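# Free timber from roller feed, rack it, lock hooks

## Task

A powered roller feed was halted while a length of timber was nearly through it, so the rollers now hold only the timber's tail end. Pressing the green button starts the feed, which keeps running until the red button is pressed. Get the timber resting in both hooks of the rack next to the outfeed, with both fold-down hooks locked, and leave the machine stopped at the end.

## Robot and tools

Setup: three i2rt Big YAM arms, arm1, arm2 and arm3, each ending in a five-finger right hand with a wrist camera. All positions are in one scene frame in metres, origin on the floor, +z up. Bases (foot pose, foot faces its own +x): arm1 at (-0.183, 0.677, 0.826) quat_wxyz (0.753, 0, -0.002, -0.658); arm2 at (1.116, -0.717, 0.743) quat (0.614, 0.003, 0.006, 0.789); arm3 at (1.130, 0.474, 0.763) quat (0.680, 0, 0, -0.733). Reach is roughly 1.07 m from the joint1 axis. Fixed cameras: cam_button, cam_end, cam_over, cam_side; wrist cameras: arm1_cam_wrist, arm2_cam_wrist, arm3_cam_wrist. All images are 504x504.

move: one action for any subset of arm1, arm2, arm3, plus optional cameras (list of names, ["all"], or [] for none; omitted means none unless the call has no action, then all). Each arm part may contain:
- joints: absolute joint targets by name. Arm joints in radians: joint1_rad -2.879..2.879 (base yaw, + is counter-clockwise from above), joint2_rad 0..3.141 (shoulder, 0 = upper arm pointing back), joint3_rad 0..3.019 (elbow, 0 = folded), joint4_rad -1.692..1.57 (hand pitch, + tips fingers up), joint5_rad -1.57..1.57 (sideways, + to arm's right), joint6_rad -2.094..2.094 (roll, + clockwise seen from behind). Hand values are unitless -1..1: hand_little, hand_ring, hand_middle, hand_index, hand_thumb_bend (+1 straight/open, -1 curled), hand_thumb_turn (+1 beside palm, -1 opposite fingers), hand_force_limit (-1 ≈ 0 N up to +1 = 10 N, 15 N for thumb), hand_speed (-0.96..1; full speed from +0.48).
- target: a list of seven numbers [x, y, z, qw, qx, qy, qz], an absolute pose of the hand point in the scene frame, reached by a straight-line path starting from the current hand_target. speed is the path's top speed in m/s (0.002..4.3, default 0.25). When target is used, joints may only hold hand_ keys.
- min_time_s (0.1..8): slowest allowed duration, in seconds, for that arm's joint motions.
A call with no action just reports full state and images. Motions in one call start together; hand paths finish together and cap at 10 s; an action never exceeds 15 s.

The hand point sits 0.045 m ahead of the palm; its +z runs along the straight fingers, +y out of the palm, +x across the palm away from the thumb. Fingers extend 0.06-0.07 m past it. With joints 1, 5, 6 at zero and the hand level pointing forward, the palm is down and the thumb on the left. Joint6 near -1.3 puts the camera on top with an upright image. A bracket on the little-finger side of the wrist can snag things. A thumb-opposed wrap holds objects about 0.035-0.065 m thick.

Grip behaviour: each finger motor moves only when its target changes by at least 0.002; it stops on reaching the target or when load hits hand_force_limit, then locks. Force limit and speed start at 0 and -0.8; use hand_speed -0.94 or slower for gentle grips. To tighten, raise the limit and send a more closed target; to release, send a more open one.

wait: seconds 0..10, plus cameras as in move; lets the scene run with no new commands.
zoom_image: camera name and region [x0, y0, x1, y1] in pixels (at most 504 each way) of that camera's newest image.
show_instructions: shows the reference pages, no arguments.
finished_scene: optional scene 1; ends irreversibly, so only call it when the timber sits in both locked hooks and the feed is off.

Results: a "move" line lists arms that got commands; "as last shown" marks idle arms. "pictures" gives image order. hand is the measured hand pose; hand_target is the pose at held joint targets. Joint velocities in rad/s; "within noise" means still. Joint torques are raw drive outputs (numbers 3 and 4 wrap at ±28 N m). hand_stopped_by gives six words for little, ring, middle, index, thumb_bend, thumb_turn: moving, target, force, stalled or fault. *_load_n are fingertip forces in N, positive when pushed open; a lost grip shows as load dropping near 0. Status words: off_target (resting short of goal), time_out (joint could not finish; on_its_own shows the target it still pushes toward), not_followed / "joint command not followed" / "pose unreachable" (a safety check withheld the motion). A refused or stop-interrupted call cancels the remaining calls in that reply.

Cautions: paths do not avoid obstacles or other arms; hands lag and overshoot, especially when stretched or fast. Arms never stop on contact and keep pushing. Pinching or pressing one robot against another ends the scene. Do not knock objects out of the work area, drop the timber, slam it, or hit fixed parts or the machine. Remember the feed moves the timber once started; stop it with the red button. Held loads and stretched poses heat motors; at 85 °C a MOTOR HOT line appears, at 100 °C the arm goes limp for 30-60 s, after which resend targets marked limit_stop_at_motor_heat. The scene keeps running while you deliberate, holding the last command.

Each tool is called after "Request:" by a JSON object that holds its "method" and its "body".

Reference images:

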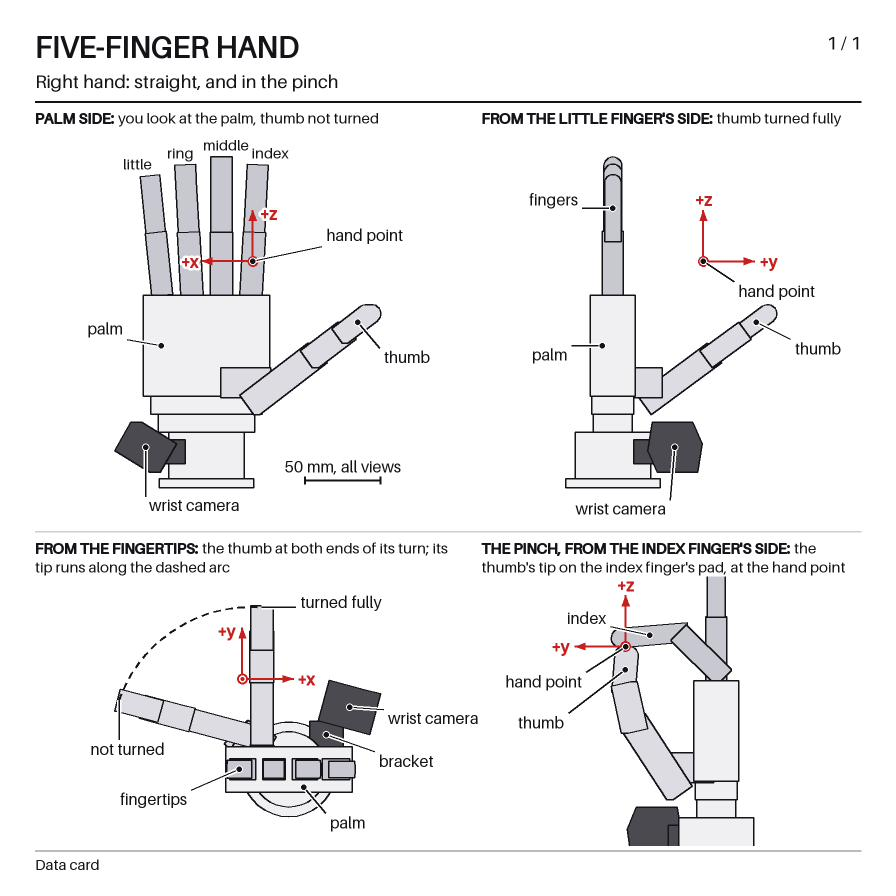

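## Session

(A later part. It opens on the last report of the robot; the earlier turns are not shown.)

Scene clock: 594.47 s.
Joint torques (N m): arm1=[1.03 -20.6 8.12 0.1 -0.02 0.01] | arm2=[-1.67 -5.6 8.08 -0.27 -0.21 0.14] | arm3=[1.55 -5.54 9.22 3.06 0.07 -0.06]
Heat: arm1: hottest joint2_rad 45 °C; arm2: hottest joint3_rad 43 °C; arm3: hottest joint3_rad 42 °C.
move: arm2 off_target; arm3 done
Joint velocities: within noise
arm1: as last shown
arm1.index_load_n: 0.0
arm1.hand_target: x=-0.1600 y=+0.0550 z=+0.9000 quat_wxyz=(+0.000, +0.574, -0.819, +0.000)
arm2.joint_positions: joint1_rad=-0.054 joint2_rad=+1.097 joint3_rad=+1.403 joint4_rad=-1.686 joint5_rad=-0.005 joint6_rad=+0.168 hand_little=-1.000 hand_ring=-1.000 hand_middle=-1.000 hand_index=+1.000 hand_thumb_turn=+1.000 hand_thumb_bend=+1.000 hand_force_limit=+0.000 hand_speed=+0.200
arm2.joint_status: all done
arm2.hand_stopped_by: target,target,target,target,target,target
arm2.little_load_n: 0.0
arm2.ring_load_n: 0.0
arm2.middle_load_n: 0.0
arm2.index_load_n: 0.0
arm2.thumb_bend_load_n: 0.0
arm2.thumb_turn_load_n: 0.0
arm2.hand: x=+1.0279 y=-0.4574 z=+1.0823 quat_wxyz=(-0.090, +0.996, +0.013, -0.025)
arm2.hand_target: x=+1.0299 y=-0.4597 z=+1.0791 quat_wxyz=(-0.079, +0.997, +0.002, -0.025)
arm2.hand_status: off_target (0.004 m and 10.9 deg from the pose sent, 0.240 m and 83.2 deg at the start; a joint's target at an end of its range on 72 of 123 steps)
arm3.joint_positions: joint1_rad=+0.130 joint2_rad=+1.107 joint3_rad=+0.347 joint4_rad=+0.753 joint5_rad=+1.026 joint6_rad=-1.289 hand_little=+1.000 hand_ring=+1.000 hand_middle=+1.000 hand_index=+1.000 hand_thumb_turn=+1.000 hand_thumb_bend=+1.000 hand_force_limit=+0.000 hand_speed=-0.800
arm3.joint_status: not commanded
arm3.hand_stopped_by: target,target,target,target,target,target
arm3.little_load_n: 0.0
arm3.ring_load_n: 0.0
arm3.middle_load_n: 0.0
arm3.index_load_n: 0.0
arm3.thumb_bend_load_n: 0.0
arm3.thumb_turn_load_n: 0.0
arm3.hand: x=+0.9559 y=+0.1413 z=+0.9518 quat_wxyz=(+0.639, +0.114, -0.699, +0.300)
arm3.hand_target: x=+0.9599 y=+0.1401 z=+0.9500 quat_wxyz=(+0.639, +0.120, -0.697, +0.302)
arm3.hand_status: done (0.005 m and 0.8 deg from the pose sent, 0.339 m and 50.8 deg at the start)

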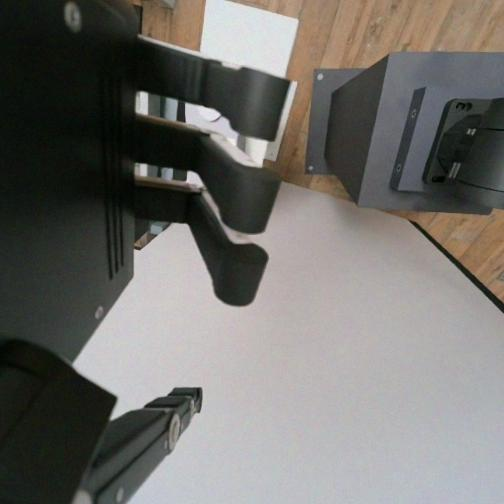

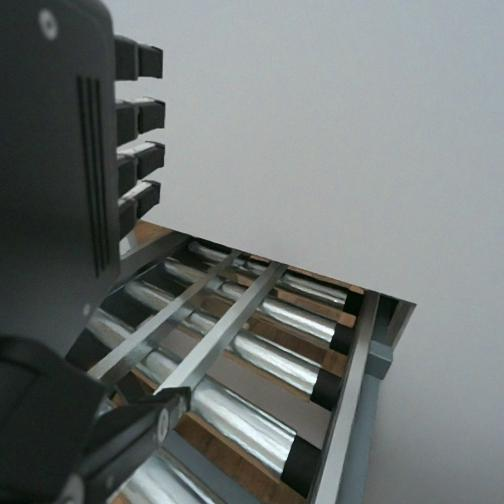

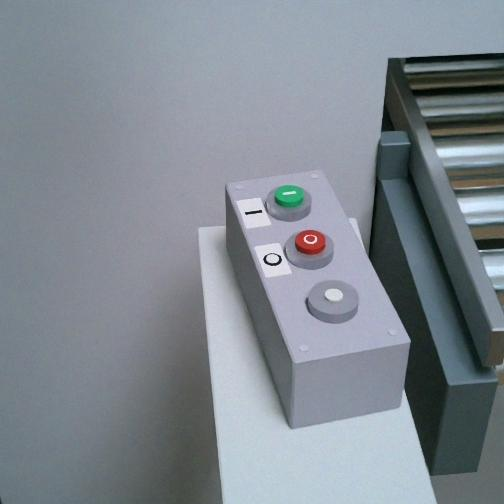

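Request:
{"method": "zoom_image", "body": {"camera": "arm3_cam_wrist", "region": [160, 210, 420, 340]}}

Request:
{"method": "zoom_image", "body": {"camera": "arm2_cam_wrist", "region": [130, 60, 330, 260]}}

Scaled by 1.938 from the camera's image (finer frame: 720x720).

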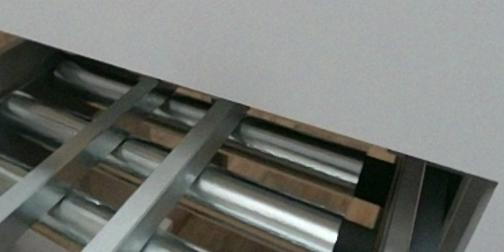

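Scaled by 2.520 from the camera's image (finer frame: 720x720).

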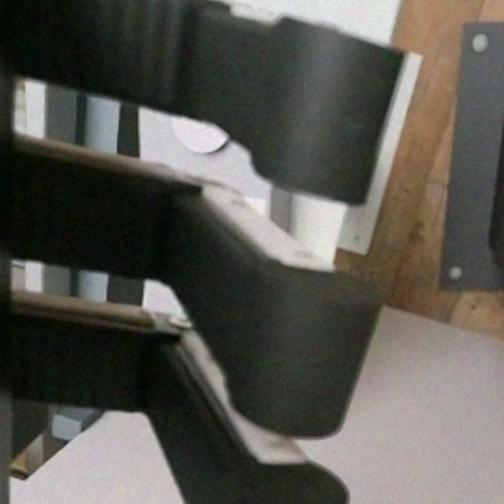

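Request:
{"method": "move", "body": {"arm2": {"target": [1.20, -0.40, 1.10, 0, 1, 0, 0], "speed": 0.25, "joints": {"hand_little": 1, "hand_ring": 1, "hand_middle": 1}}, "arm3": {"target": [0.98, 0.16, 0.84, 0.6397, 0.12, -0.6968, 0.3017], "speed": 0.2}, "cameras": ["arm2_cam_wrist", "arm3_cam_wrist", "cam_button"]}}

Request:
{"method": "zoom_image", "body": {"camera": "arm3_cam_wrist", "region": [150, 150, 450, 350]}}

Scene clock: 624.10 s.
Joint torques (N m): arm1=[0.79 -20.72 8.12 0.09 -0.04 0] | arm2=[-0.56 -8.23 12.81 -0.28 0.19 -0.11] | arm3=[1.49 -8.29 3.29 2.96 0.06 -0.04]
Heat: arm1: hottest joint2_rad 44 °C; arm2: hottest joint3_rad 42 °C; arm3: hottest joint3_rad 43 °C.
move: arm2 off_target; arm3 done
Joint velocities: within noise
arm1: as last shown
arm2.joint_positions: joint1_rad=-0.533 joint2_rad=+1.264 joint3_rad=+1.549 joint4_rad=-1.688 joint5_rad=-0.004 joint6_rad=-0.271 hand_little=+1.000 hand_ring=+1.000 hand_middle=+1.000 hand_index=+1.000 hand_thumb_turn=+1.000 hand_thumb_bend=+1.000 hand_force_limit=+0.000 hand_speed=+0.200
arm2.joint_status: all done
arm2.hand_stopped_by: target,target,target,target,target,target
arm2.little_load_n: 0.0
arm2.ring_load_n: 0.0
arm2.middle_load_n: 0.0
arm2.index_load_n: 0.0
arm2.thumb_bend_load_n: 0.0
arm2.thumb_turn_load_n: 0.0
arm2.hand: x=+1.1966 y=-0.4062 z=+1.0839 quat_wxyz=(-0.078, +0.997, -0.007, +0.015)
arm2.hand_target: x=+1.1997 y=-0.4005 z=+1.0989 quat_wxyz=(-0.093, +0.995, -0.001, +0.022)
arm2.hand_status: off_target (0.018 m and 9.2 deg from the pose sent, 0.182 m and 10.9 deg at the start; a joint's target at an end of its range on 55 of 55 steps)
arm3.joint_positions: joint1_rad=+0.217 joint2_rad=+1.644 joint3_rad=+0.219 joint4_rad=+1.417 joint5_rad=+1.113 joint6_rad=-1.289 hand_little=+1.000 hand_ring=+1.000 hand_middle=+1.000 hand_index=+1.000 hand_thumb_turn=+1.000 hand_thumb_bend=+1.000 hand_force_limit=+0.000 hand_speed=-0.800
arm3.joint_status: not commanded
arm3.hand_stopped_by: target,target,target,target,target,target
arm3.little_load_n: 0.0
arm3.ring_load_n: 0.0
arm3.middle_load_n: 0.0
arm3.index_load_n: 0.0
arm3.thumb_bend_load_n: 0.0
arm3.thumb_turn_load_n: 0.0
arm3.hand: x=+0.9762 y=+0.1604 z=+0.8406 quat_wxyz=(+0.639, +0.114, -0.699, +0.299)
arm3.hand_target: x=+0.9799 y=+0.1600 z=+0.8400 quat_wxyz=(+0.639, +0.120, -0.697, +0.301)
arm3.hand_status: done (0.004 m and 0.7 deg from the pose sent, 0.116 m and 0.7 deg at the start)

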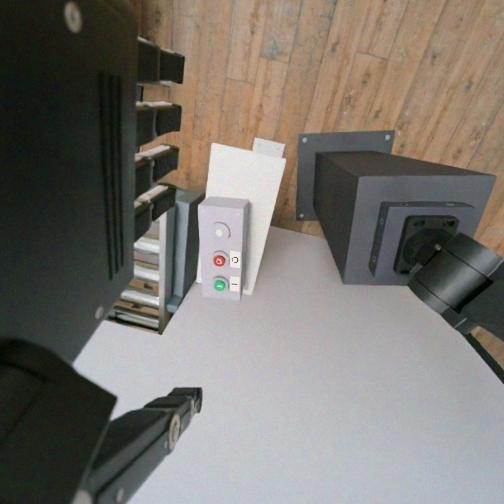

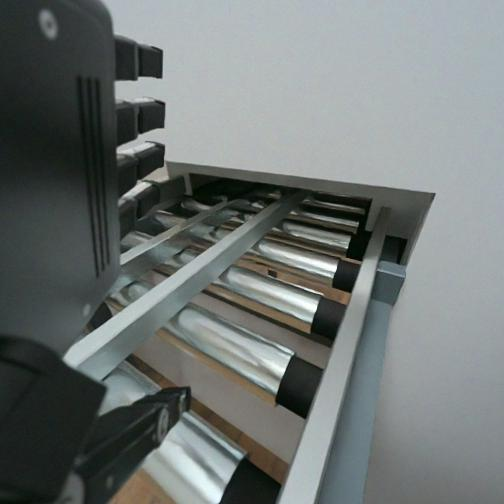

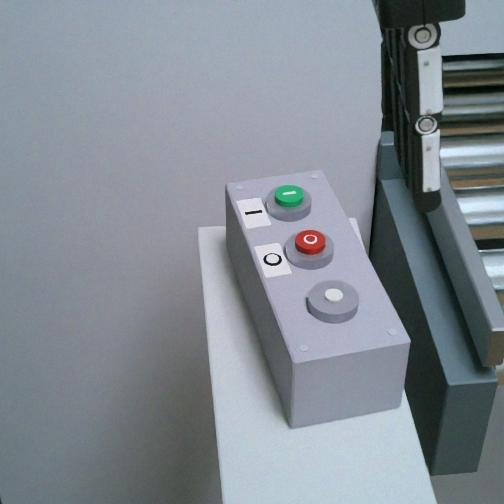

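Scaled by 1.680 from the camera's image (finer frame: 720x720).

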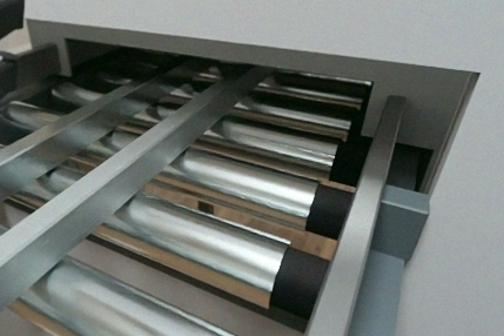

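Request:
{"method": "zoom_image", "body": {"camera": "arm3_cam_wrist", "region": [180, 160, 380, 260]}}

Request:
{"method": "move", "body": {"arm3": {"target": [0.98, 0.13, 0.85, 0.7409, 0.0972, -0.5655, 0.3494], "speed": 0.2, "joints": {"hand_thumb_turn": -1, "hand_speed": 0.2}}, "cameras": ["arm3_cam_wrist"]}}

Request:
{"method": "zoom_image", "body": {"camera": "arm3_cam_wrist", "region": [150, 150, 450, 400]}}

Scaled by 2.520 from the camera's image (finer frame: 720x720).

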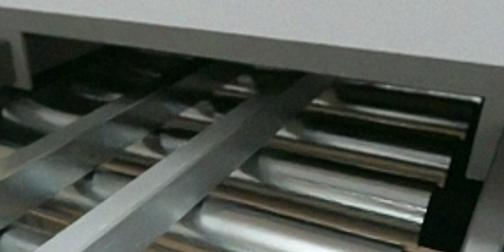

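Scene clock: 682.90 s.
Joint torques (N m): arm1=[0.97 -20.72 8.13 0.09 -0.03 0.01] | arm2=[-0.62 -8.12 12.81 -0.27 0.2 -0.12] | arm3=[0.56 -9.17 4.7 2.95 -0.22 -0.05]
Heat: arm1: hottest joint2_rad 44 °C; arm2: hottest joint3_rad 46 °C; arm3: hottest joint3_rad 37 °C.
move: arm3 off_target
Joint velocities: within noise
arm1, arm2: as last shown
arm1.thumb_bend_load_n: -0.5
arm2.hand: x=+1.1967 y=-0.4062 z=+1.0839 quat_wxyz=(-0.078, +0.997, -0.007, +0.015)
arm2.hand_target: x=+1.1998 y=-0.4005 z=+1.0989 quat_wxyz=(-0.093, +0.995, -0.001, +0.022)
arm3.joint_positions: joint1_rad=+0.219 joint2_rad=+1.726 joint3_rad=+0.282 joint4_rad=+1.550 joint5_rad=+1.109 joint6_rad=-1.388 hand_little=+1.000 hand_ring=+1.000 hand_middle=+1.000 hand_index=+1.000 hand_thumb_turn=-1.000 hand_thumb_bend=+1.000 hand_force_limit=+0.000 hand_speed=+0.200
arm3.joint_status: all done
arm3.hand_stopped_by: target,target,target,target,target,target
arm3.little_load_n: 0.0
arm3.ring_load_n: 0.0
arm3.middle_load_n: 0.0
arm3.index_load_n: 0.0
arm3.thumb_bend_load_n: 0.0
arm3.thumb_turn_load_n: 0.5
arm3.hand: x=+0.9786 y=+0.1361 z=+0.8487 quat_wxyz=(+0.654, +0.112, -0.681, +0.309)
arm3.hand_target: x=+0.9800 y=+0.1299 z=+0.8505 quat_wxyz=(+0.656, +0.109, -0.678, +0.315)
arm3.hand_status: off_target (0.006 m and 17.3 deg from the pose sent, 0.032 m and 20.2 deg at the start; a joint's target at an end of its range on 39 of 43 steps)

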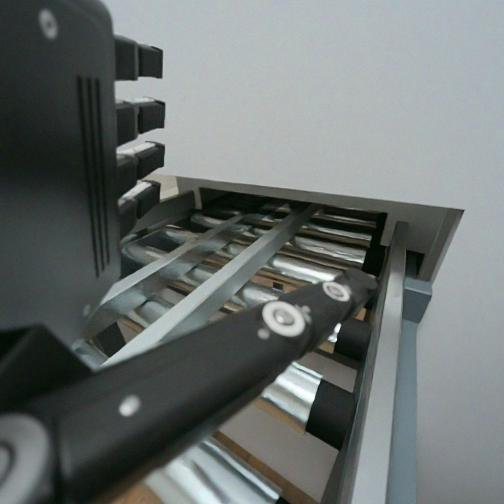

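Scaled by 1.680 from the camera's image (finer frame: 720x720).

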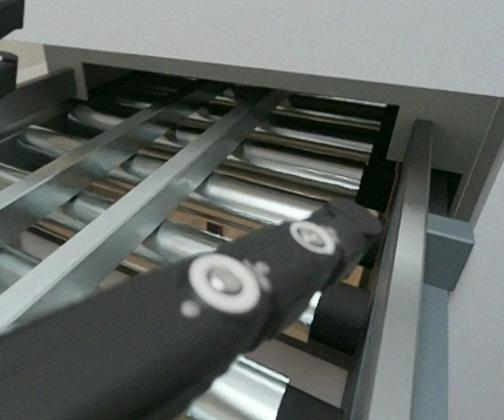

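Request:
{"method": "zoom_image", "body": {"camera": "arm3_cam_wrist", "region": [230, 175, 330, 235]}}

Scaled by 5.040 from the camera's image (finer frame: 720x720).

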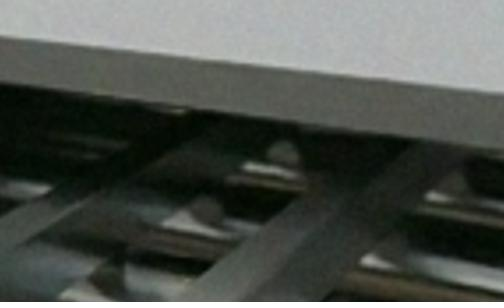

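Request:
{"method": "move", "body": {"arm1": {"target": [-0.005, -0.01, 0.95, 0, 0, 1, 0], "speed": 0.25, "joints": {"hand_thumb_turn": -1, "hand_speed": 0.2}}, "arm2": {"target": [1.10, -0.46, 1.10, 0, 1, 0, 0], "speed": 0.25}, "cameras": ["arm1_cam_wrist", "cam_over", "cam_side", "cam_button", "arm2_cam_wrist"]}}

Scene clock: 717.87 s.
Joint torques (N m): arm1=[1.85 -21.07 11.02 0.01 -0.17 0.03] | arm2=[0.09 -5.6 7.72 -0.09 -0.19 0.14] | arm3=[0.62 -9.35 4.7 2.93 -0.22 -0.06]
Heat: arm1: hottest joint2_rad 45 °C; arm2: hottest joint3_rad 48 °C; arm3: hottest joint3_rad 36 °C.
move: arm1 off_target; arm2 off_target
Joint velocities: within noise
arm1.joint_positions: joint1_rad=+0.054 joint2_rad=+2.445 joint3_rad=+2.663 joint4_rad=-1.694 joint5_rad=+0.001 joint6_rad=+0.196 hand_little=+1.000 hand_ring=+1.000 hand_middle=+1.000 hand_index=+1.000 hand_thumb_turn=-1.000 hand_thumb_bend=+1.000 hand_force_limit=+0.000 hand_speed=+0.200
arm1.joint_status: all done
arm1.hand_stopped_by: target,target,target,target,target,target
arm1.little_load_n: 0.0
arm1.ring_load_n: 0.0
arm1.middle_load_n: 0.0
arm1.index_load_n: 0.0
arm1.thumb_bend_load_n: 0.0
arm1.thumb_turn_load_n: 0.0
arm1.hand: x=-0.0108 y=-0.0039 z=+0.9594 quat_wxyz=(-0.010, -0.003, -0.999, +0.047)
arm1.hand_target: x=-0.0052 y=-0.0087 z=+0.9495 quat_wxyz=(-0.012, -0.005, -0.999, +0.045)
arm1.hand_status: off_target (0.013 m and 5.5 deg from the pose sent, 0.174 m and 70.8 deg at the start; a joint's target at an end of its range on 50 of 102 steps)
arm2.joint_positions: joint1_rad=-0.293 joint2_rad=+1.057 joint3_rad=+1.437 joint4_rad=-1.688 joint5_rad=-0.004 joint6_rad=-0.051 hand_little=+1.000 hand_ring=+1.000 hand_middle=+1.000 hand_index=+1.000 hand_thumb_turn=+1.000 hand_thumb_bend=+1.000 hand_force_limit=+0.000 hand_speed=+0.200
arm2.joint_status: not commanded
arm2.hand_stopped_by: target,target,target,target,target,target
arm2.little_load_n: 0.0
arm2.ring_load_n: 0.0
arm2.middle_load_n: 0.0
arm2.index_load_n: 0.0
arm2.thumb_bend_load_n: 0.0
arm2.thumb_turn_load_n: 0.0
arm2.hand: x=+1.1041 y=-0.4547 z=+1.1015 quat_wxyz=(-0.128, +0.992, +0.003, -0.002)
arm2.hand_target: x=+1.1001 y=-0.4596 z=+1.0990 quat_wxyz=(-0.120, +0.993, +0.002, -0.005)
arm2.hand_status: off_target (0.007 m and 14.7 deg from the pose sent, 0.112 m and 9.2 deg at the start; a joint's target at an end of its range on 101 of 102 steps)
arm3: as last shown
arm3.thumb_turn_load_n: 0.0
arm3.hand: x=+0.9786 y=+0.1362 z=+0.8487 quat_wxyz=(+0.654, +0.112, -0.681, +0.309)
pictures: arm1_cam_wrist, arm2_cam_wrist, cam_button, cam_over, cam_side

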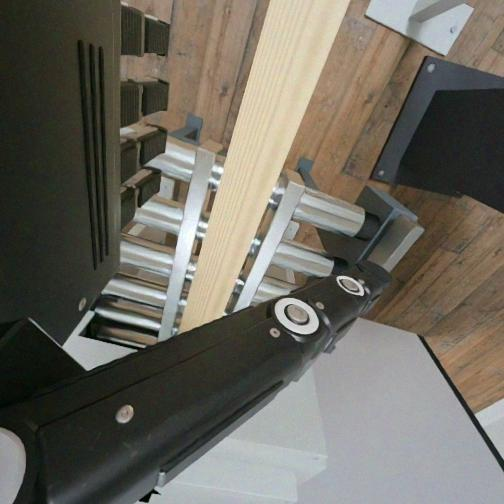

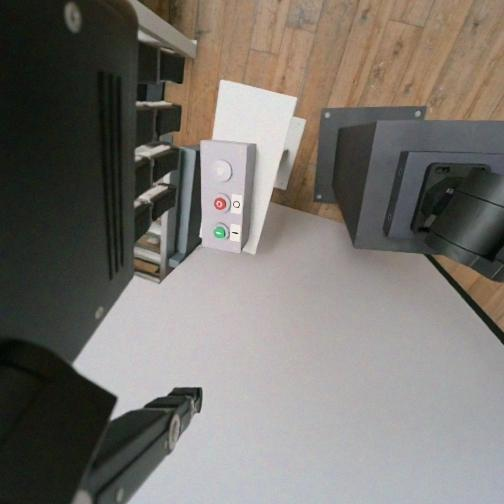

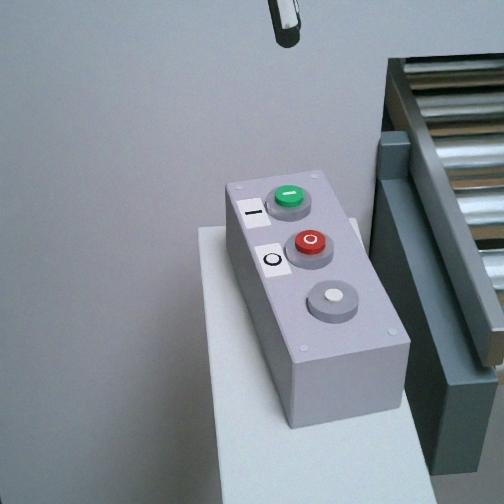

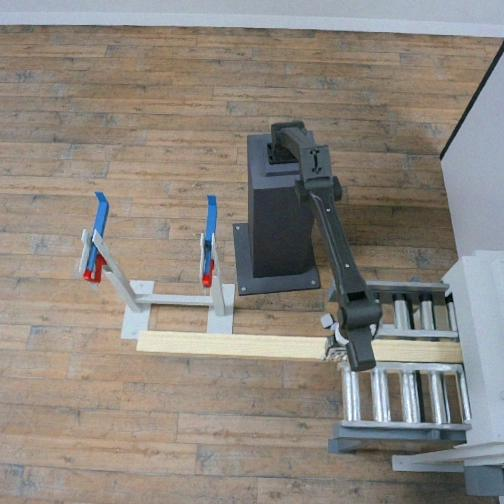

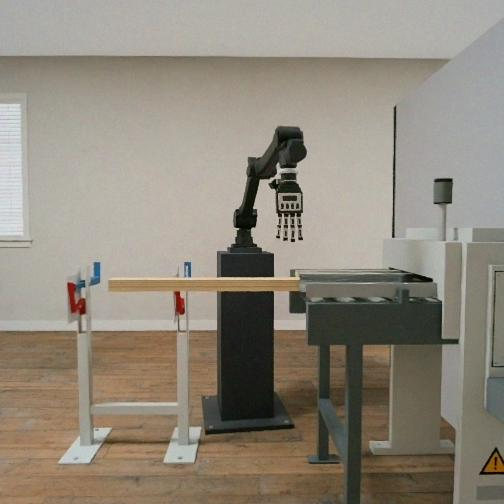

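Request:
{"method": "zoom_image", "body": {"camera": "arm1_cam_wrist", "region": [120, 100, 420, 340]}}

Request:
{"method": "zoom_image", "body": {"camera": "cam_side", "region": [250, 220, 470, 370]}}

Request:
{"method": "zoom_image", "body": {"camera": "cam_over", "region": [300, 260, 500, 460]}}

Scaled by 1.680 from the camera's image (finer frame: 720x720).

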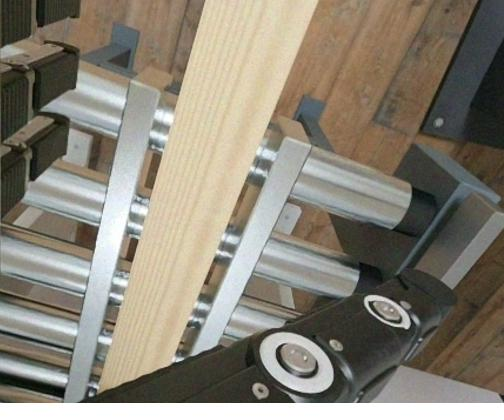

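Scaled by 2.291 from the camera's image (finer frame: 720x720).

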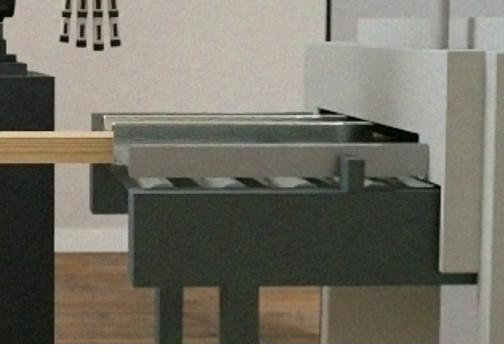

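Scaled by 2.520 from the camera's image (finer frame: 720x720).

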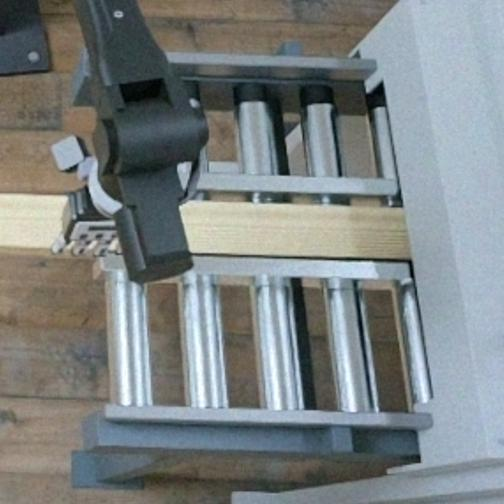

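Request:
{"method": "move", "body": {"arm2": {"target": [0.93, -0.42, 0.97, 0, 1, 0, 0], "speed": 0.25, "joints": {"hand_little": -1, "hand_ring": -1, "hand_middle": -1}}, "cameras": ["arm2_cam_wrist", "cam_button"]}}

Scene clock: 824.57 s.
Joint torques (N m): arm1=[1.67 -21.19 11.03 0.05 -0.17 0] | arm2=[-0.21 -10.52 8.66 0.08 -0.12 0.15] | arm3=[0.5 -9.23 4.66 2.91 -0.22 -0.04]
Heat: arm1: hottest joint3_rad 48 °C; arm2: hottest joint3_rad 42 °C; arm3: hottest joint3_rad 35 °C.
move: arm2 done
Joint velocities: within noise
arm1, arm3: as last shown
arm1.hand: x=-0.0108 y=-0.0040 z=+0.9594 quat_wxyz=(-0.010, -0.003, -0.999, +0.047)
arm2.joint_positions: joint1_rad=+0.173 joint2_rad=+1.362 joint3_rad=+1.308 joint4_rad=-1.530 joint5_rad=+0.015 joint6_rad=+0.413 hand_little=-1.000 hand_ring=-1.000 hand_middle=-1.000 hand_index=+1.000 hand_thumb_turn=+1.000 hand_thumb_bend=+1.000 hand_force_limit=+0.000 hand_speed=+0.200
arm2.joint_status: all done
arm2.hand_stopped_by: target,target,target,target,target,target
arm2.little_load_n: 0.0
arm2.ring_load_n: 0.0
arm2.middle_load_n: 0.0
arm2.index_load_n: 0.0
arm2.thumb_bend_load_n: 0.0
arm2.thumb_turn_load_n: 0.0
arm2.hand: x=+0.9334 y=-0.4215 z=+0.9690 quat_wxyz=(+0.006, +1.000, +0.004, +0.004)
arm2.hand_target: x=+0.9300 y=-0.4200 z=+0.9700 quat_wxyz=(+0.000, +1.000, +0.000, +0.000)
arm2.hand_status: done (0.004 m and 1.0 deg from the pose sent, 0.221 m and 14.7 deg at the start)
arm3.middle_load_n: 0.5
arm3.thumb_turn_load_n: 0.5

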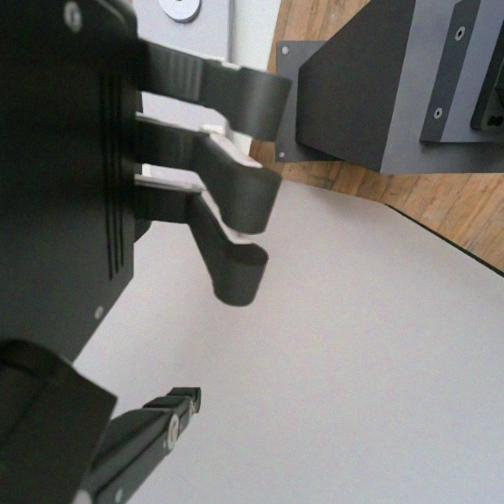

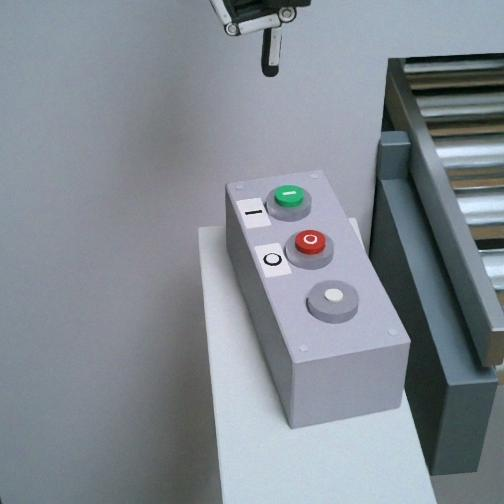

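Request:
{"method": "move", "body": {"arm2": {"target": [0.945, -0.413, 0.915, 0, 1, 0, 0], "speed": 0.15}, "cameras": ["cam_button"]}}

Request:
{"method": "zoom_image", "body": {"camera": "cam_button", "region": [200, 120, 400, 320]}}

Scene clock: 848.43 s.
Joint torques (N m): arm1=[1.73 -21.3 11.03 0.08 -0.16 -0.01] | arm2=[-1.32 -9.35 7.94 0.16 -0.11 -0.1] | arm3=[0.67 -9.35 4.67 2.88 -0.21 -0.07]
Heat: arm1: hottest joint3_rad 49 °C; arm2: hottest joint3_rad 42 °C; arm3: hottest joint3_rad 35 °C.
move: arm2 done
Joint velocities: within noise
arm1, arm3: as last shown
arm2.joint_positions: joint1_rad=+0.142 joint2_rad=+1.368 joint3_rad=+1.189 joint4_rad=-1.386 joint5_rad=+0.015 joint6_rad=+0.394 hand_little=-1.000 hand_ring=-1.000 hand_middle=-1.000 hand_index=+1.000 hand_thumb_turn=+1.000 hand_thumb_bend=+1.000 hand_force_limit=+0.000 hand_speed=+0.200
arm2.joint_status: not commanded
arm2.hand_stopped_by: target,target,target,target,target,target
arm2.little_load_n: 0.0
arm2.ring_load_n: 0.0
arm2.middle_load_n: 0.0
arm2.index_load_n: 0.0
arm2.thumb_bend_load_n: 0.0
arm2.thumb_turn_load_n: 0.0
arm2.hand: x=+0.9427 y=-0.4149 z=+0.9208 quat_wxyz=(-0.003, +1.000, -0.002, +0.000)
arm2.hand_target: x=+0.9451 y=-0.4131 z=+0.9151 quat_wxyz=(+0.000, +1.000, +0.000, +0.000)
arm2.hand_status: done (0.007 m and 0.4 deg from the pose sent, 0.056 m and 1.0 deg at the start)
arm3.middle_load_n: 0.0

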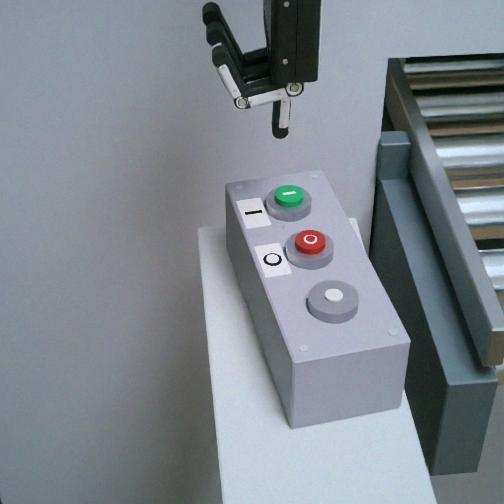

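Scaled by 2.520 from the camera's image (finer frame: 720x720).

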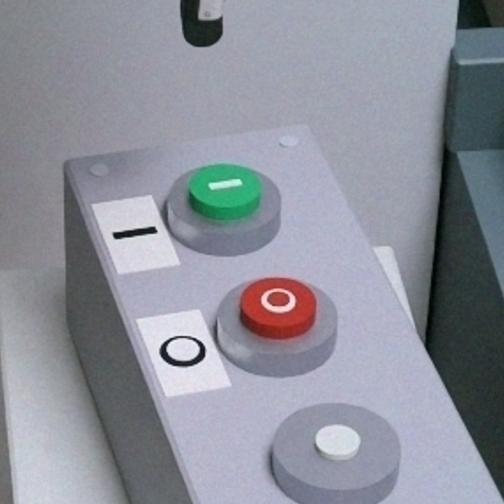

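Request:
{"method": "move", "body": {"arm1": {"target": [-0.027, -0.008, 0.84, 0, 0, 1, 0], "speed": 0.15}, "arm3": {"target": [0.985, 0.30, 1.10, 0.654, 0.112, -0.681, 0.309], "speed": 0.2}, "cameras": ["arm1_cam_wrist", "cam_over", "cam_side"]}}

Request:
{"method": "zoom_image", "body": {"camera": "arm1_cam_wrist", "region": [100, 0, 400, 300]}}

Request:
{"method": "zoom_image", "body": {"camera": "cam_side", "region": [230, 180, 370, 320]}}

Scene clock: 894.80 s.
Joint torques (N m): arm1=[0.5 -22.07 7.19 0.53 0.04 -0.16] | arm2=[-1.38 -9.35 7.97 0.13 -0.11 -0.11] | arm3=[0.91 1.32 16.79 1.14 -0.32 0.17]
Heat: arm1: hottest joint3_rad 50 °C; arm2: hottest joint3_rad 42 °C; arm3: hottest joint3_rad 36 °C.
move: arm1 off_target; arm3 off_target
Joint velocities: within noise
arm1.joint_positions: joint1_rad=+0.039 joint2_rad=+2.514 joint3_rad=+2.537 joint4_rad=-1.565 joint5_rad=+0.001 joint6_rad=+0.177 hand_little=+1.000 hand_ring=+1.000 hand_middle=+1.000 hand_index=+1.000 hand_thumb_turn=-1.000 hand_thumb_bend=+1.000 hand_force_limit=+0.000 hand_speed=+0.200
arm1.joint_status: not commanded
arm1.hand_stopped_by: target,target,target,target,target,target
arm1.little_load_n: 0.0
arm1.ring_load_n: 0.0
arm1.middle_load_n: 0.0
arm1.index_load_n: 0.0
arm1.thumb_bend_load_n: 0.0
arm1.thumb_turn_load_n: 0.0
arm1.hand: x=-0.0208 y=-0.0096 z=+0.8651 quat_wxyz=(-0.004, -0.001, -1.000, +0.015)
arm1.hand_target: x=-0.0269 y=-0.0073 z=+0.8404 quat_wxyz=(+0.000, +0.000, -1.000, +0.000)
arm1.hand_status: off_target (0.026 m and 1.8 deg from the pose sent, 0.121 m and 5.5 deg at the start)
arm2: as last shown
arm2.joint_positions: joint1_rad=+0.142 joint2_rad=+1.368 joint3_rad=+1.189 joint4_rad=-1.386 joint5_rad=+0.015 joint6_rad=+0.393 hand_little=-1.000 hand_ring=-1.000 hand_middle=-1.000 hand_index=+1.000 hand_thumb_turn=+1.000 hand_thumb_bend=+1.000 hand_force_limit=+0.000 hand_speed=+0.200
arm2.middle_load_n: 0.5
arm3.joint_positions: joint1_rad=+0.475 joint2_rad=+0.221 joint3_rad=+0.372 joint4_rad=+0.043 joint5_rad=+1.373 joint6_rad=-1.539 hand_little=+1.000 hand_ring=+1.000 hand_middle=+1.000 hand_index=+1.000 hand_thumb_turn=-1.000 hand_thumb_bend=+1.000 hand_force_limit=+0.000 hand_speed=+0.200
arm3.joint_status: not commanded
arm3.hand_stopped_by: target,target,target,target,target,target
arm3.little_load_n: 0.0
arm3.ring_load_n: 0.0
arm3.middle_load_n: 0.0
arm3.index_load_n: 0.0
arm3.thumb_bend_load_n: 0.0
arm3.thumb_turn_load_n: 0.0
arm3.hand: x=+0.9841 y=+0.2985 z=+1.0783 quat_wxyz=(+0.661, +0.128, -0.681, +0.287)
arm3.hand_target: x=+0.9842 y=+0.3005 z=+1.0994 quat_wxyz=(+0.654, +0.112, -0.681, +0.309)
arm3.hand_status: off_target (0.022 m and 3.3 deg from the pose sent, 0.300 m and 0.0 deg at the start)

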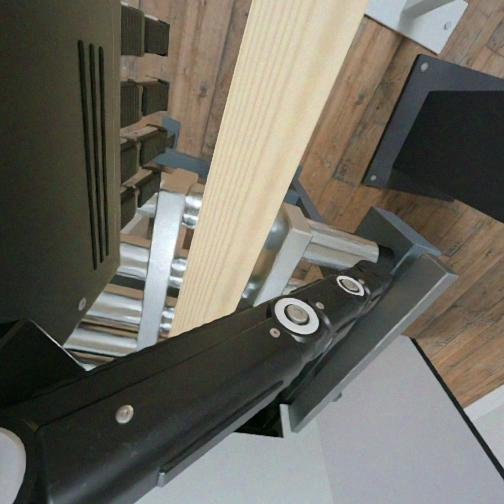

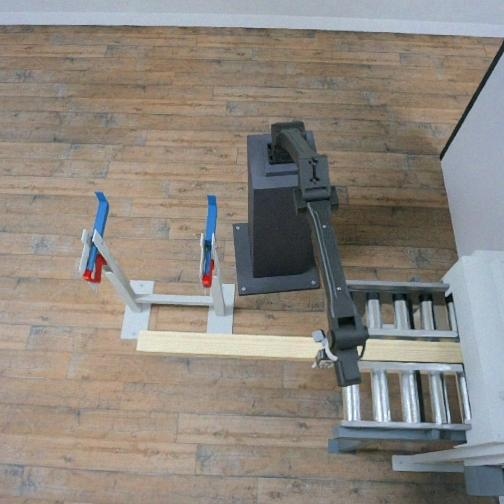

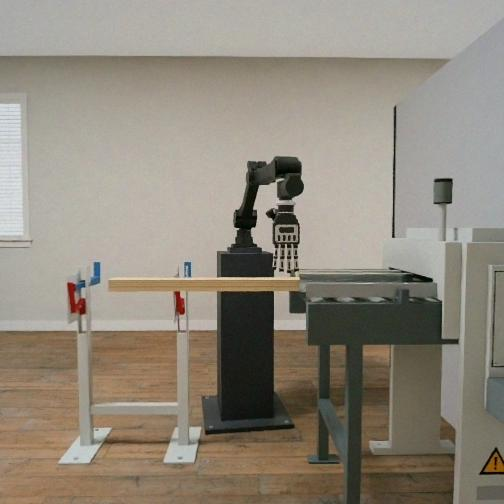

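Scaled by 1.680 from the camera's image (finer frame: 720x720).

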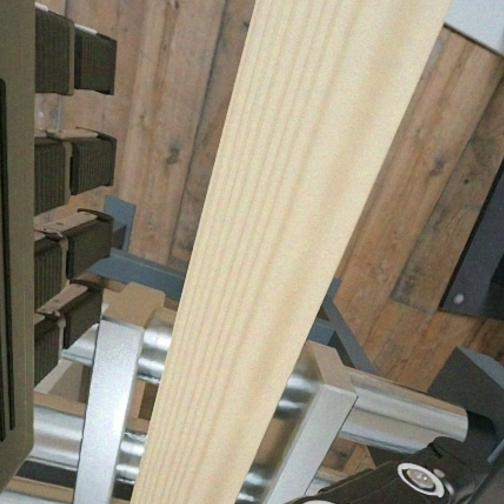

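Scaled by 3.600 from the camera's image (finer frame: 720x720).

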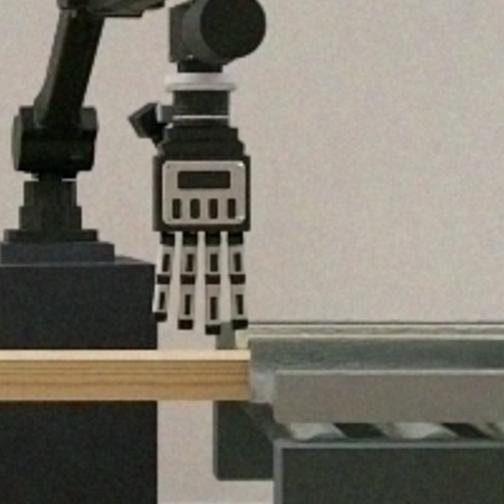

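Request:
{"method": "move", "body": {"arm1": {"target": [-0.037, -0.004, 0.76, 0, 0, 1, 0], "speed": 0.12}, "cameras": ["arm1_cam_wrist", "cam_side"]}}

Request:
{"method": "zoom_image", "body": {"camera": "arm1_cam_wrist", "region": [100, 0, 400, 300]}}

Request:
{"method": "zoom_image", "body": {"camera": "cam_side", "region": [230, 220, 350, 340]}}

Scene clock: 904.83 s.
Joint torques (N m): arm1=[0.62 -22.01 6.89 0.57 0.04 -0.16] | arm2=[-1.32 -9.23 7.95 0.16 -0.11 -0.12] | arm3=[1.08 0.97 16.83 1.18 -0.31 0.16]
Heat: arm1: hottest joint3_rad 51 °C; arm2: hottest joint3_rad 42 °C; arm3: hottest joint3_rad 38 °C.
move: arm1 off_target
Joint velocities: within noise
arm1.joint_positions: joint1_rad=+0.026 joint2_rad=+2.532 joint3_rad=+2.361 joint4_rad=-1.372 joint5_rad=+0.001 joint6_rad=+0.165 hand_little=+1.000 hand_ring=+1.000 hand_middle=+1.000 hand_index=+1.000 hand_thumb_turn=-1.000 hand_thumb_bend=+1.000 hand_force_limit=+0.000 hand_speed=+0.200
arm1.joint_status: not commanded
arm1.hand_stopped_by: target,target,target,target,target,target
arm1.little_load_n: 0.0
arm1.ring_load_n: 0.0
arm1.middle_load_n: 0.0
arm1.index_load_n: 0.0
arm1.thumb_bend_load_n: 0.0
arm1.thumb_turn_load_n: 0.0
arm1.hand: x=-0.0309 y=-0.0089 z=+0.7851 quat_wxyz=(-0.004, -0.001, -1.000, +0.015)
arm1.hand_target: x=-0.0369 y=-0.0033 z=+0.7604 quat_wxyz=(+0.000, +0.000, -1.000, +0.000)
arm1.hand_status: off_target (0.026 m and 1.8 deg from the pose sent, 0.106 m and 1.8 deg at the start)
arm2, arm3: as last shown
arm2.little_load_n: 0.5
arm2.middle_load_n: 0.0
arm3.joint_positions: joint1_rad=+0.475 joint2_rad=+0.221 joint3_rad=+0.372 joint4_rad=+0.043 joint5_rad=+1.373 joint6_rad=-1.538 hand_little=+1.000 hand_ring=+1.000 hand_middle=+1.000 hand_index=+1.000 hand_thumb_turn=-1.000 hand_thumb_bend=+1.000 hand_force_limit=+0.000 hand_speed=+0.200
arm3.middle_load_n: -0.5
arm3.thumb_turn_load_n: 0.5
arm3.hand: x=+0.9841 y=+0.2985 z=+1.0782 quat_wxyz=(+0.661, +0.128, -0.681, +0.287)
arm3.hand_target: x=+0.9842 y=+0.3005 z=+1.0993 quat_wxyz=(+0.654, +0.112, -0.681, +0.309)

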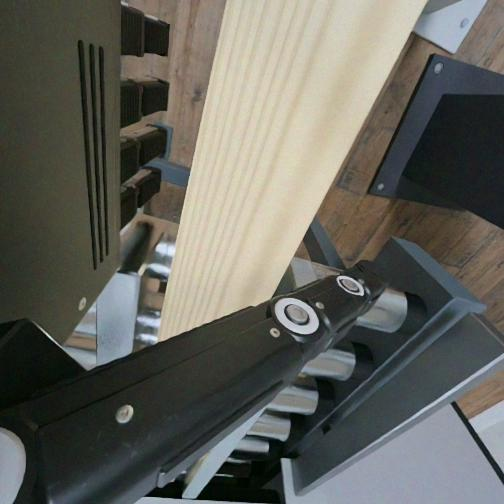

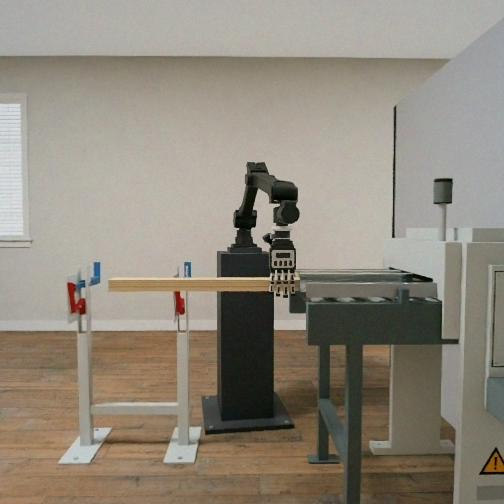

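Scaled by 1.680 from the camera's image (finer frame: 720x720).

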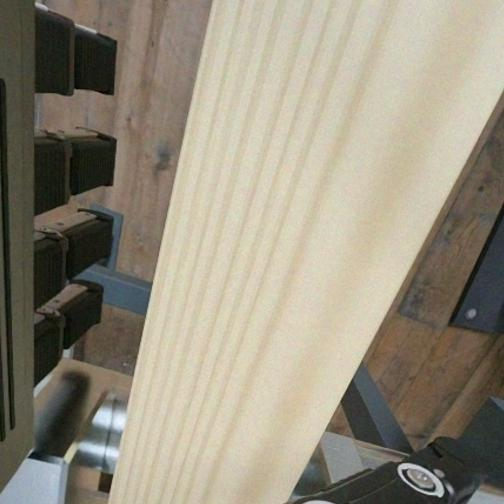

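Scaled by 4.200 from the camera's image (finer frame: 720x720).

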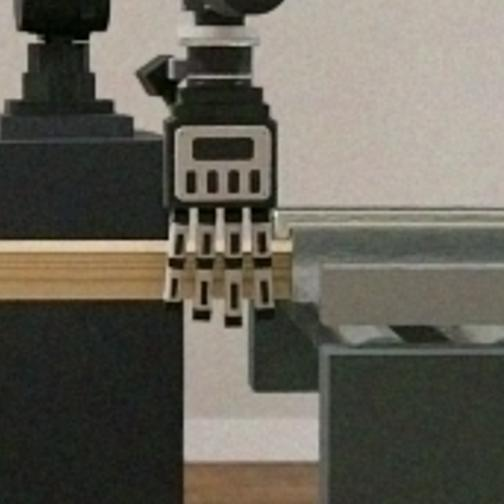

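Request:
{"method": "move", "body": {"arm1": {"target": [-0.037, -0.003, 0.714, 0, 0, 1, 0], "speed": 0.08}, "cameras": ["arm1_cam_wrist", "cam_side"]}}

Request:
{"method": "zoom_image", "body": {"camera": "arm1_cam_wrist", "region": [100, 100, 450, 400]}}

Request:
{"method": "zoom_image", "body": {"camera": "cam_side", "region": [230, 220, 350, 340]}}

Scene clock: 932.60 s.
Joint torques (N m): arm1=[0.62 -22.48 6.91 0.57 0.05 -0.15] | arm2=[-1.44 -9.29 7.92 0.16 -0.1 -0.12] | arm3=[1.03 1.08 16.79 1.17 -0.32 0.16]
Heat: arm1: hottest joint2_rad 51 °C; arm2: hottest joint3_rad 42 °C; arm3: hottest joint3_rad 44 °C.
move: arm1 off_target
Joint velocities: within noise
arm1.joint_positions: joint1_rad=+0.026 joint2_rad=+2.579 joint3_rad=+2.324 joint4_rad=-1.291 joint5_rad=+0.001 joint6_rad=+0.165 hand_little=+1.000 hand_ring=+1.000 hand_middle=+1.000 hand_index=+1.000 hand_thumb_turn=-1.000 hand_thumb_bend=+1.000 hand_force_limit=+0.000 hand_speed=+0.200
arm1.joint_status: not commanded
arm1.hand_stopped_by: target,target,target,target,target,target
arm1.little_load_n: 0.0
arm1.ring_load_n: 0.0
arm1.middle_load_n: 0.0
arm1.index_load_n: 0.0
arm1.thumb_bend_load_n: 0.0
arm1.thumb_turn_load_n: 0.5
arm1.hand: x=-0.0308 y=-0.0085 z=+0.7371 quat_wxyz=(-0.003, -0.001, -1.000, +0.014)
arm1.hand_target: x=-0.0369 y=-0.0024 z=+0.7144 quat_wxyz=(+0.000, +0.000, -1.000, +0.000)
arm1.hand_status: off_target (0.025 m and 1.6 deg from the pose sent, 0.072 m and 1.8 deg at the start)
arm2, arm3: as last shown
arm2.little_load_n: 0.0
arm3.middle_load_n: 0.0
arm3.thumb_turn_load_n: 0.0

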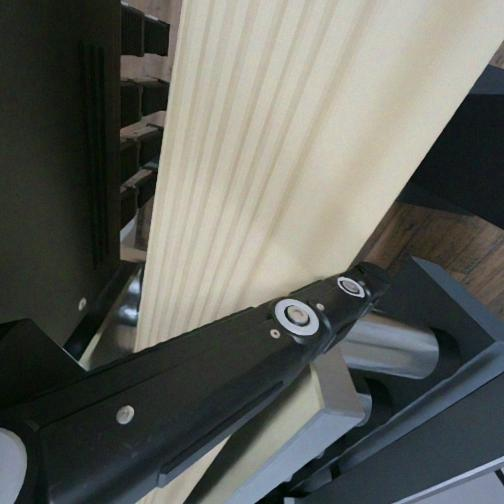

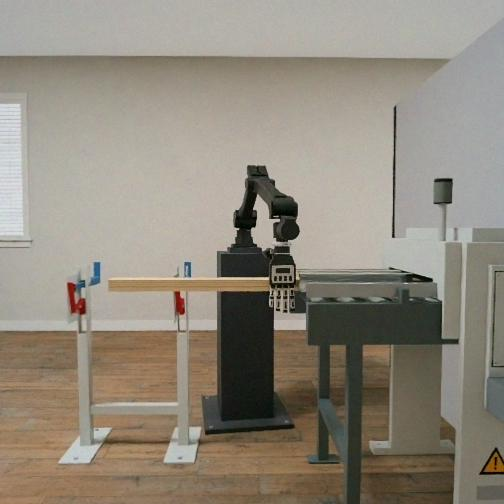

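Scaled by 1.440 from the camera's image (finer frame: 720x720).

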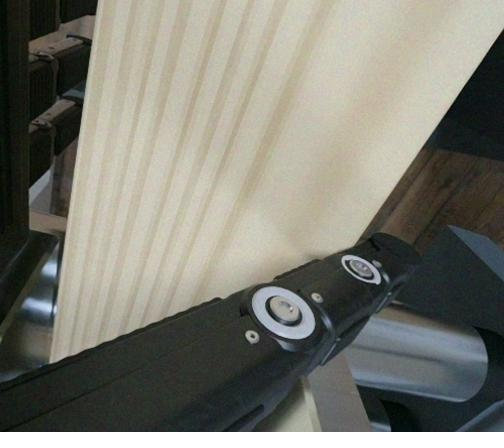

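Scaled by 4.200 from the camera's image (finer frame: 720x720).

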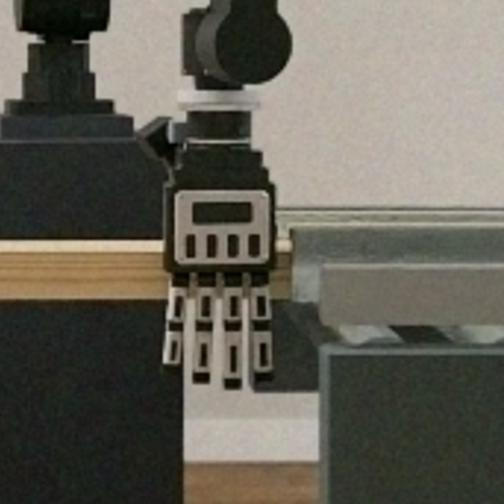

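Request:
{"method": "move", "body": {"arm1": {"joints": {"hand_little": 0.05, "hand_ring": 0.05, "hand_middle": 0.05, "hand_index": 0.05, "hand_force_limit": -0.7, "hand_speed": -0.85}}, "cameras": ["arm1_cam_wrist", "cam_side"]}}

Request:
{"method": "zoom_image", "body": {"camera": "arm1_cam_wrist", "region": [100, 0, 450, 350]}}

Request:
{"method": "zoom_image", "body": {"camera": "cam_side", "region": [230, 220, 350, 340]}}

Scene clock: 945.27 s.
Joint torques (N m): arm1=[0.73 -22.12 6.97 0.55 0.04 -0.17] | arm2=[-1.38 -9.23 7.95 0.13 -0.11 -0.12] | arm3=[0.97 1.14 16.83 1.17 -0.32 0.18]
Heat: arm1: hottest joint2_rad 52 °C; arm2: hottest joint3_rad 42 °C; arm3: hottest joint3_rad 46 °C.
move: arm1 done
Joint velocities: within noise
arm1.joint_positions: joint1_rad=+0.026 joint2_rad=+2.579 joint3_rad=+2.324 joint4_rad=-1.291 joint5_rad=+0.001 joint6_rad=+0.165 hand_little=+0.050 hand_ring=+0.050 hand_middle=+0.050 hand_index=+0.050 hand_thumb_turn=-1.000 hand_thumb_bend=+1.000 hand_force_limit=-0.700 hand_speed=-0.850
arm1.joint_status: all done
arm1.hand_stopped_by: target,target,target,target,target,target
arm1.little_load_n: 0.0
arm1.ring_load_n: 0.5
arm1.middle_load_n: 0.0
arm1.index_load_n: 0.0
arm1.thumb_bend_load_n: -0.5
arm1.thumb_turn_load_n: 0.0
arm1.hand: x=-0.0308 y=-0.0085 z=+0.7371 quat_wxyz=(-0.003, -0.001, -1.000, +0.014)
arm1.hand_target: x=-0.0369 y=-0.0024 z=+0.7144 quat_wxyz=(+0.000, +0.000, -1.000, +0.000)
arm1.hand_status: not commanded
arm2, arm3: as last shown
arm2.little_load_n: 0.5
arm3.thumb_turn_load_n: 0.5

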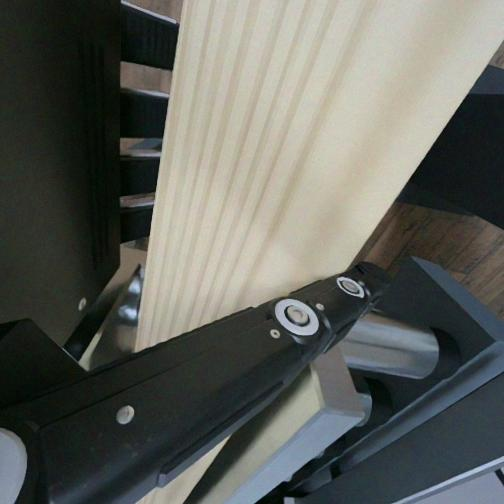

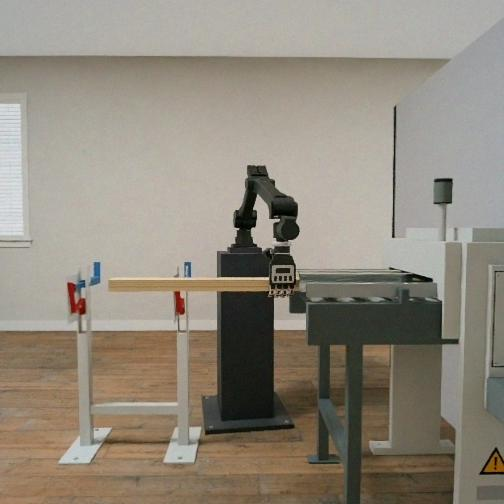

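Scaled by 1.440 from the camera's image (finer frame: 720x720).

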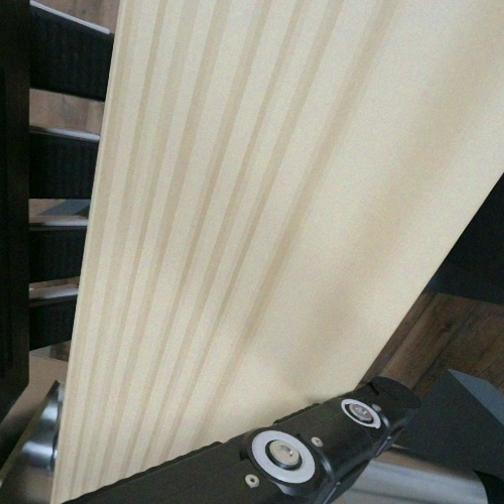

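Scaled by 4.200 from the camera's image (finer frame: 720x720).

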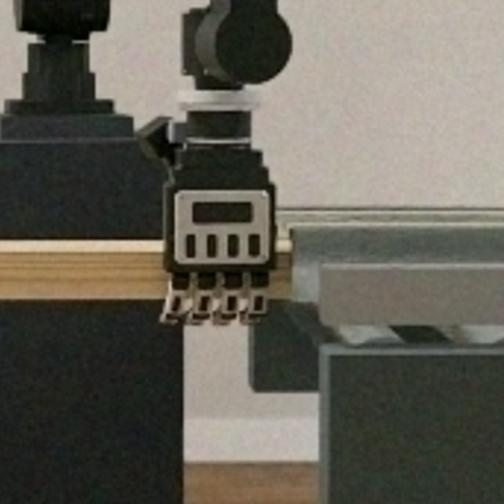

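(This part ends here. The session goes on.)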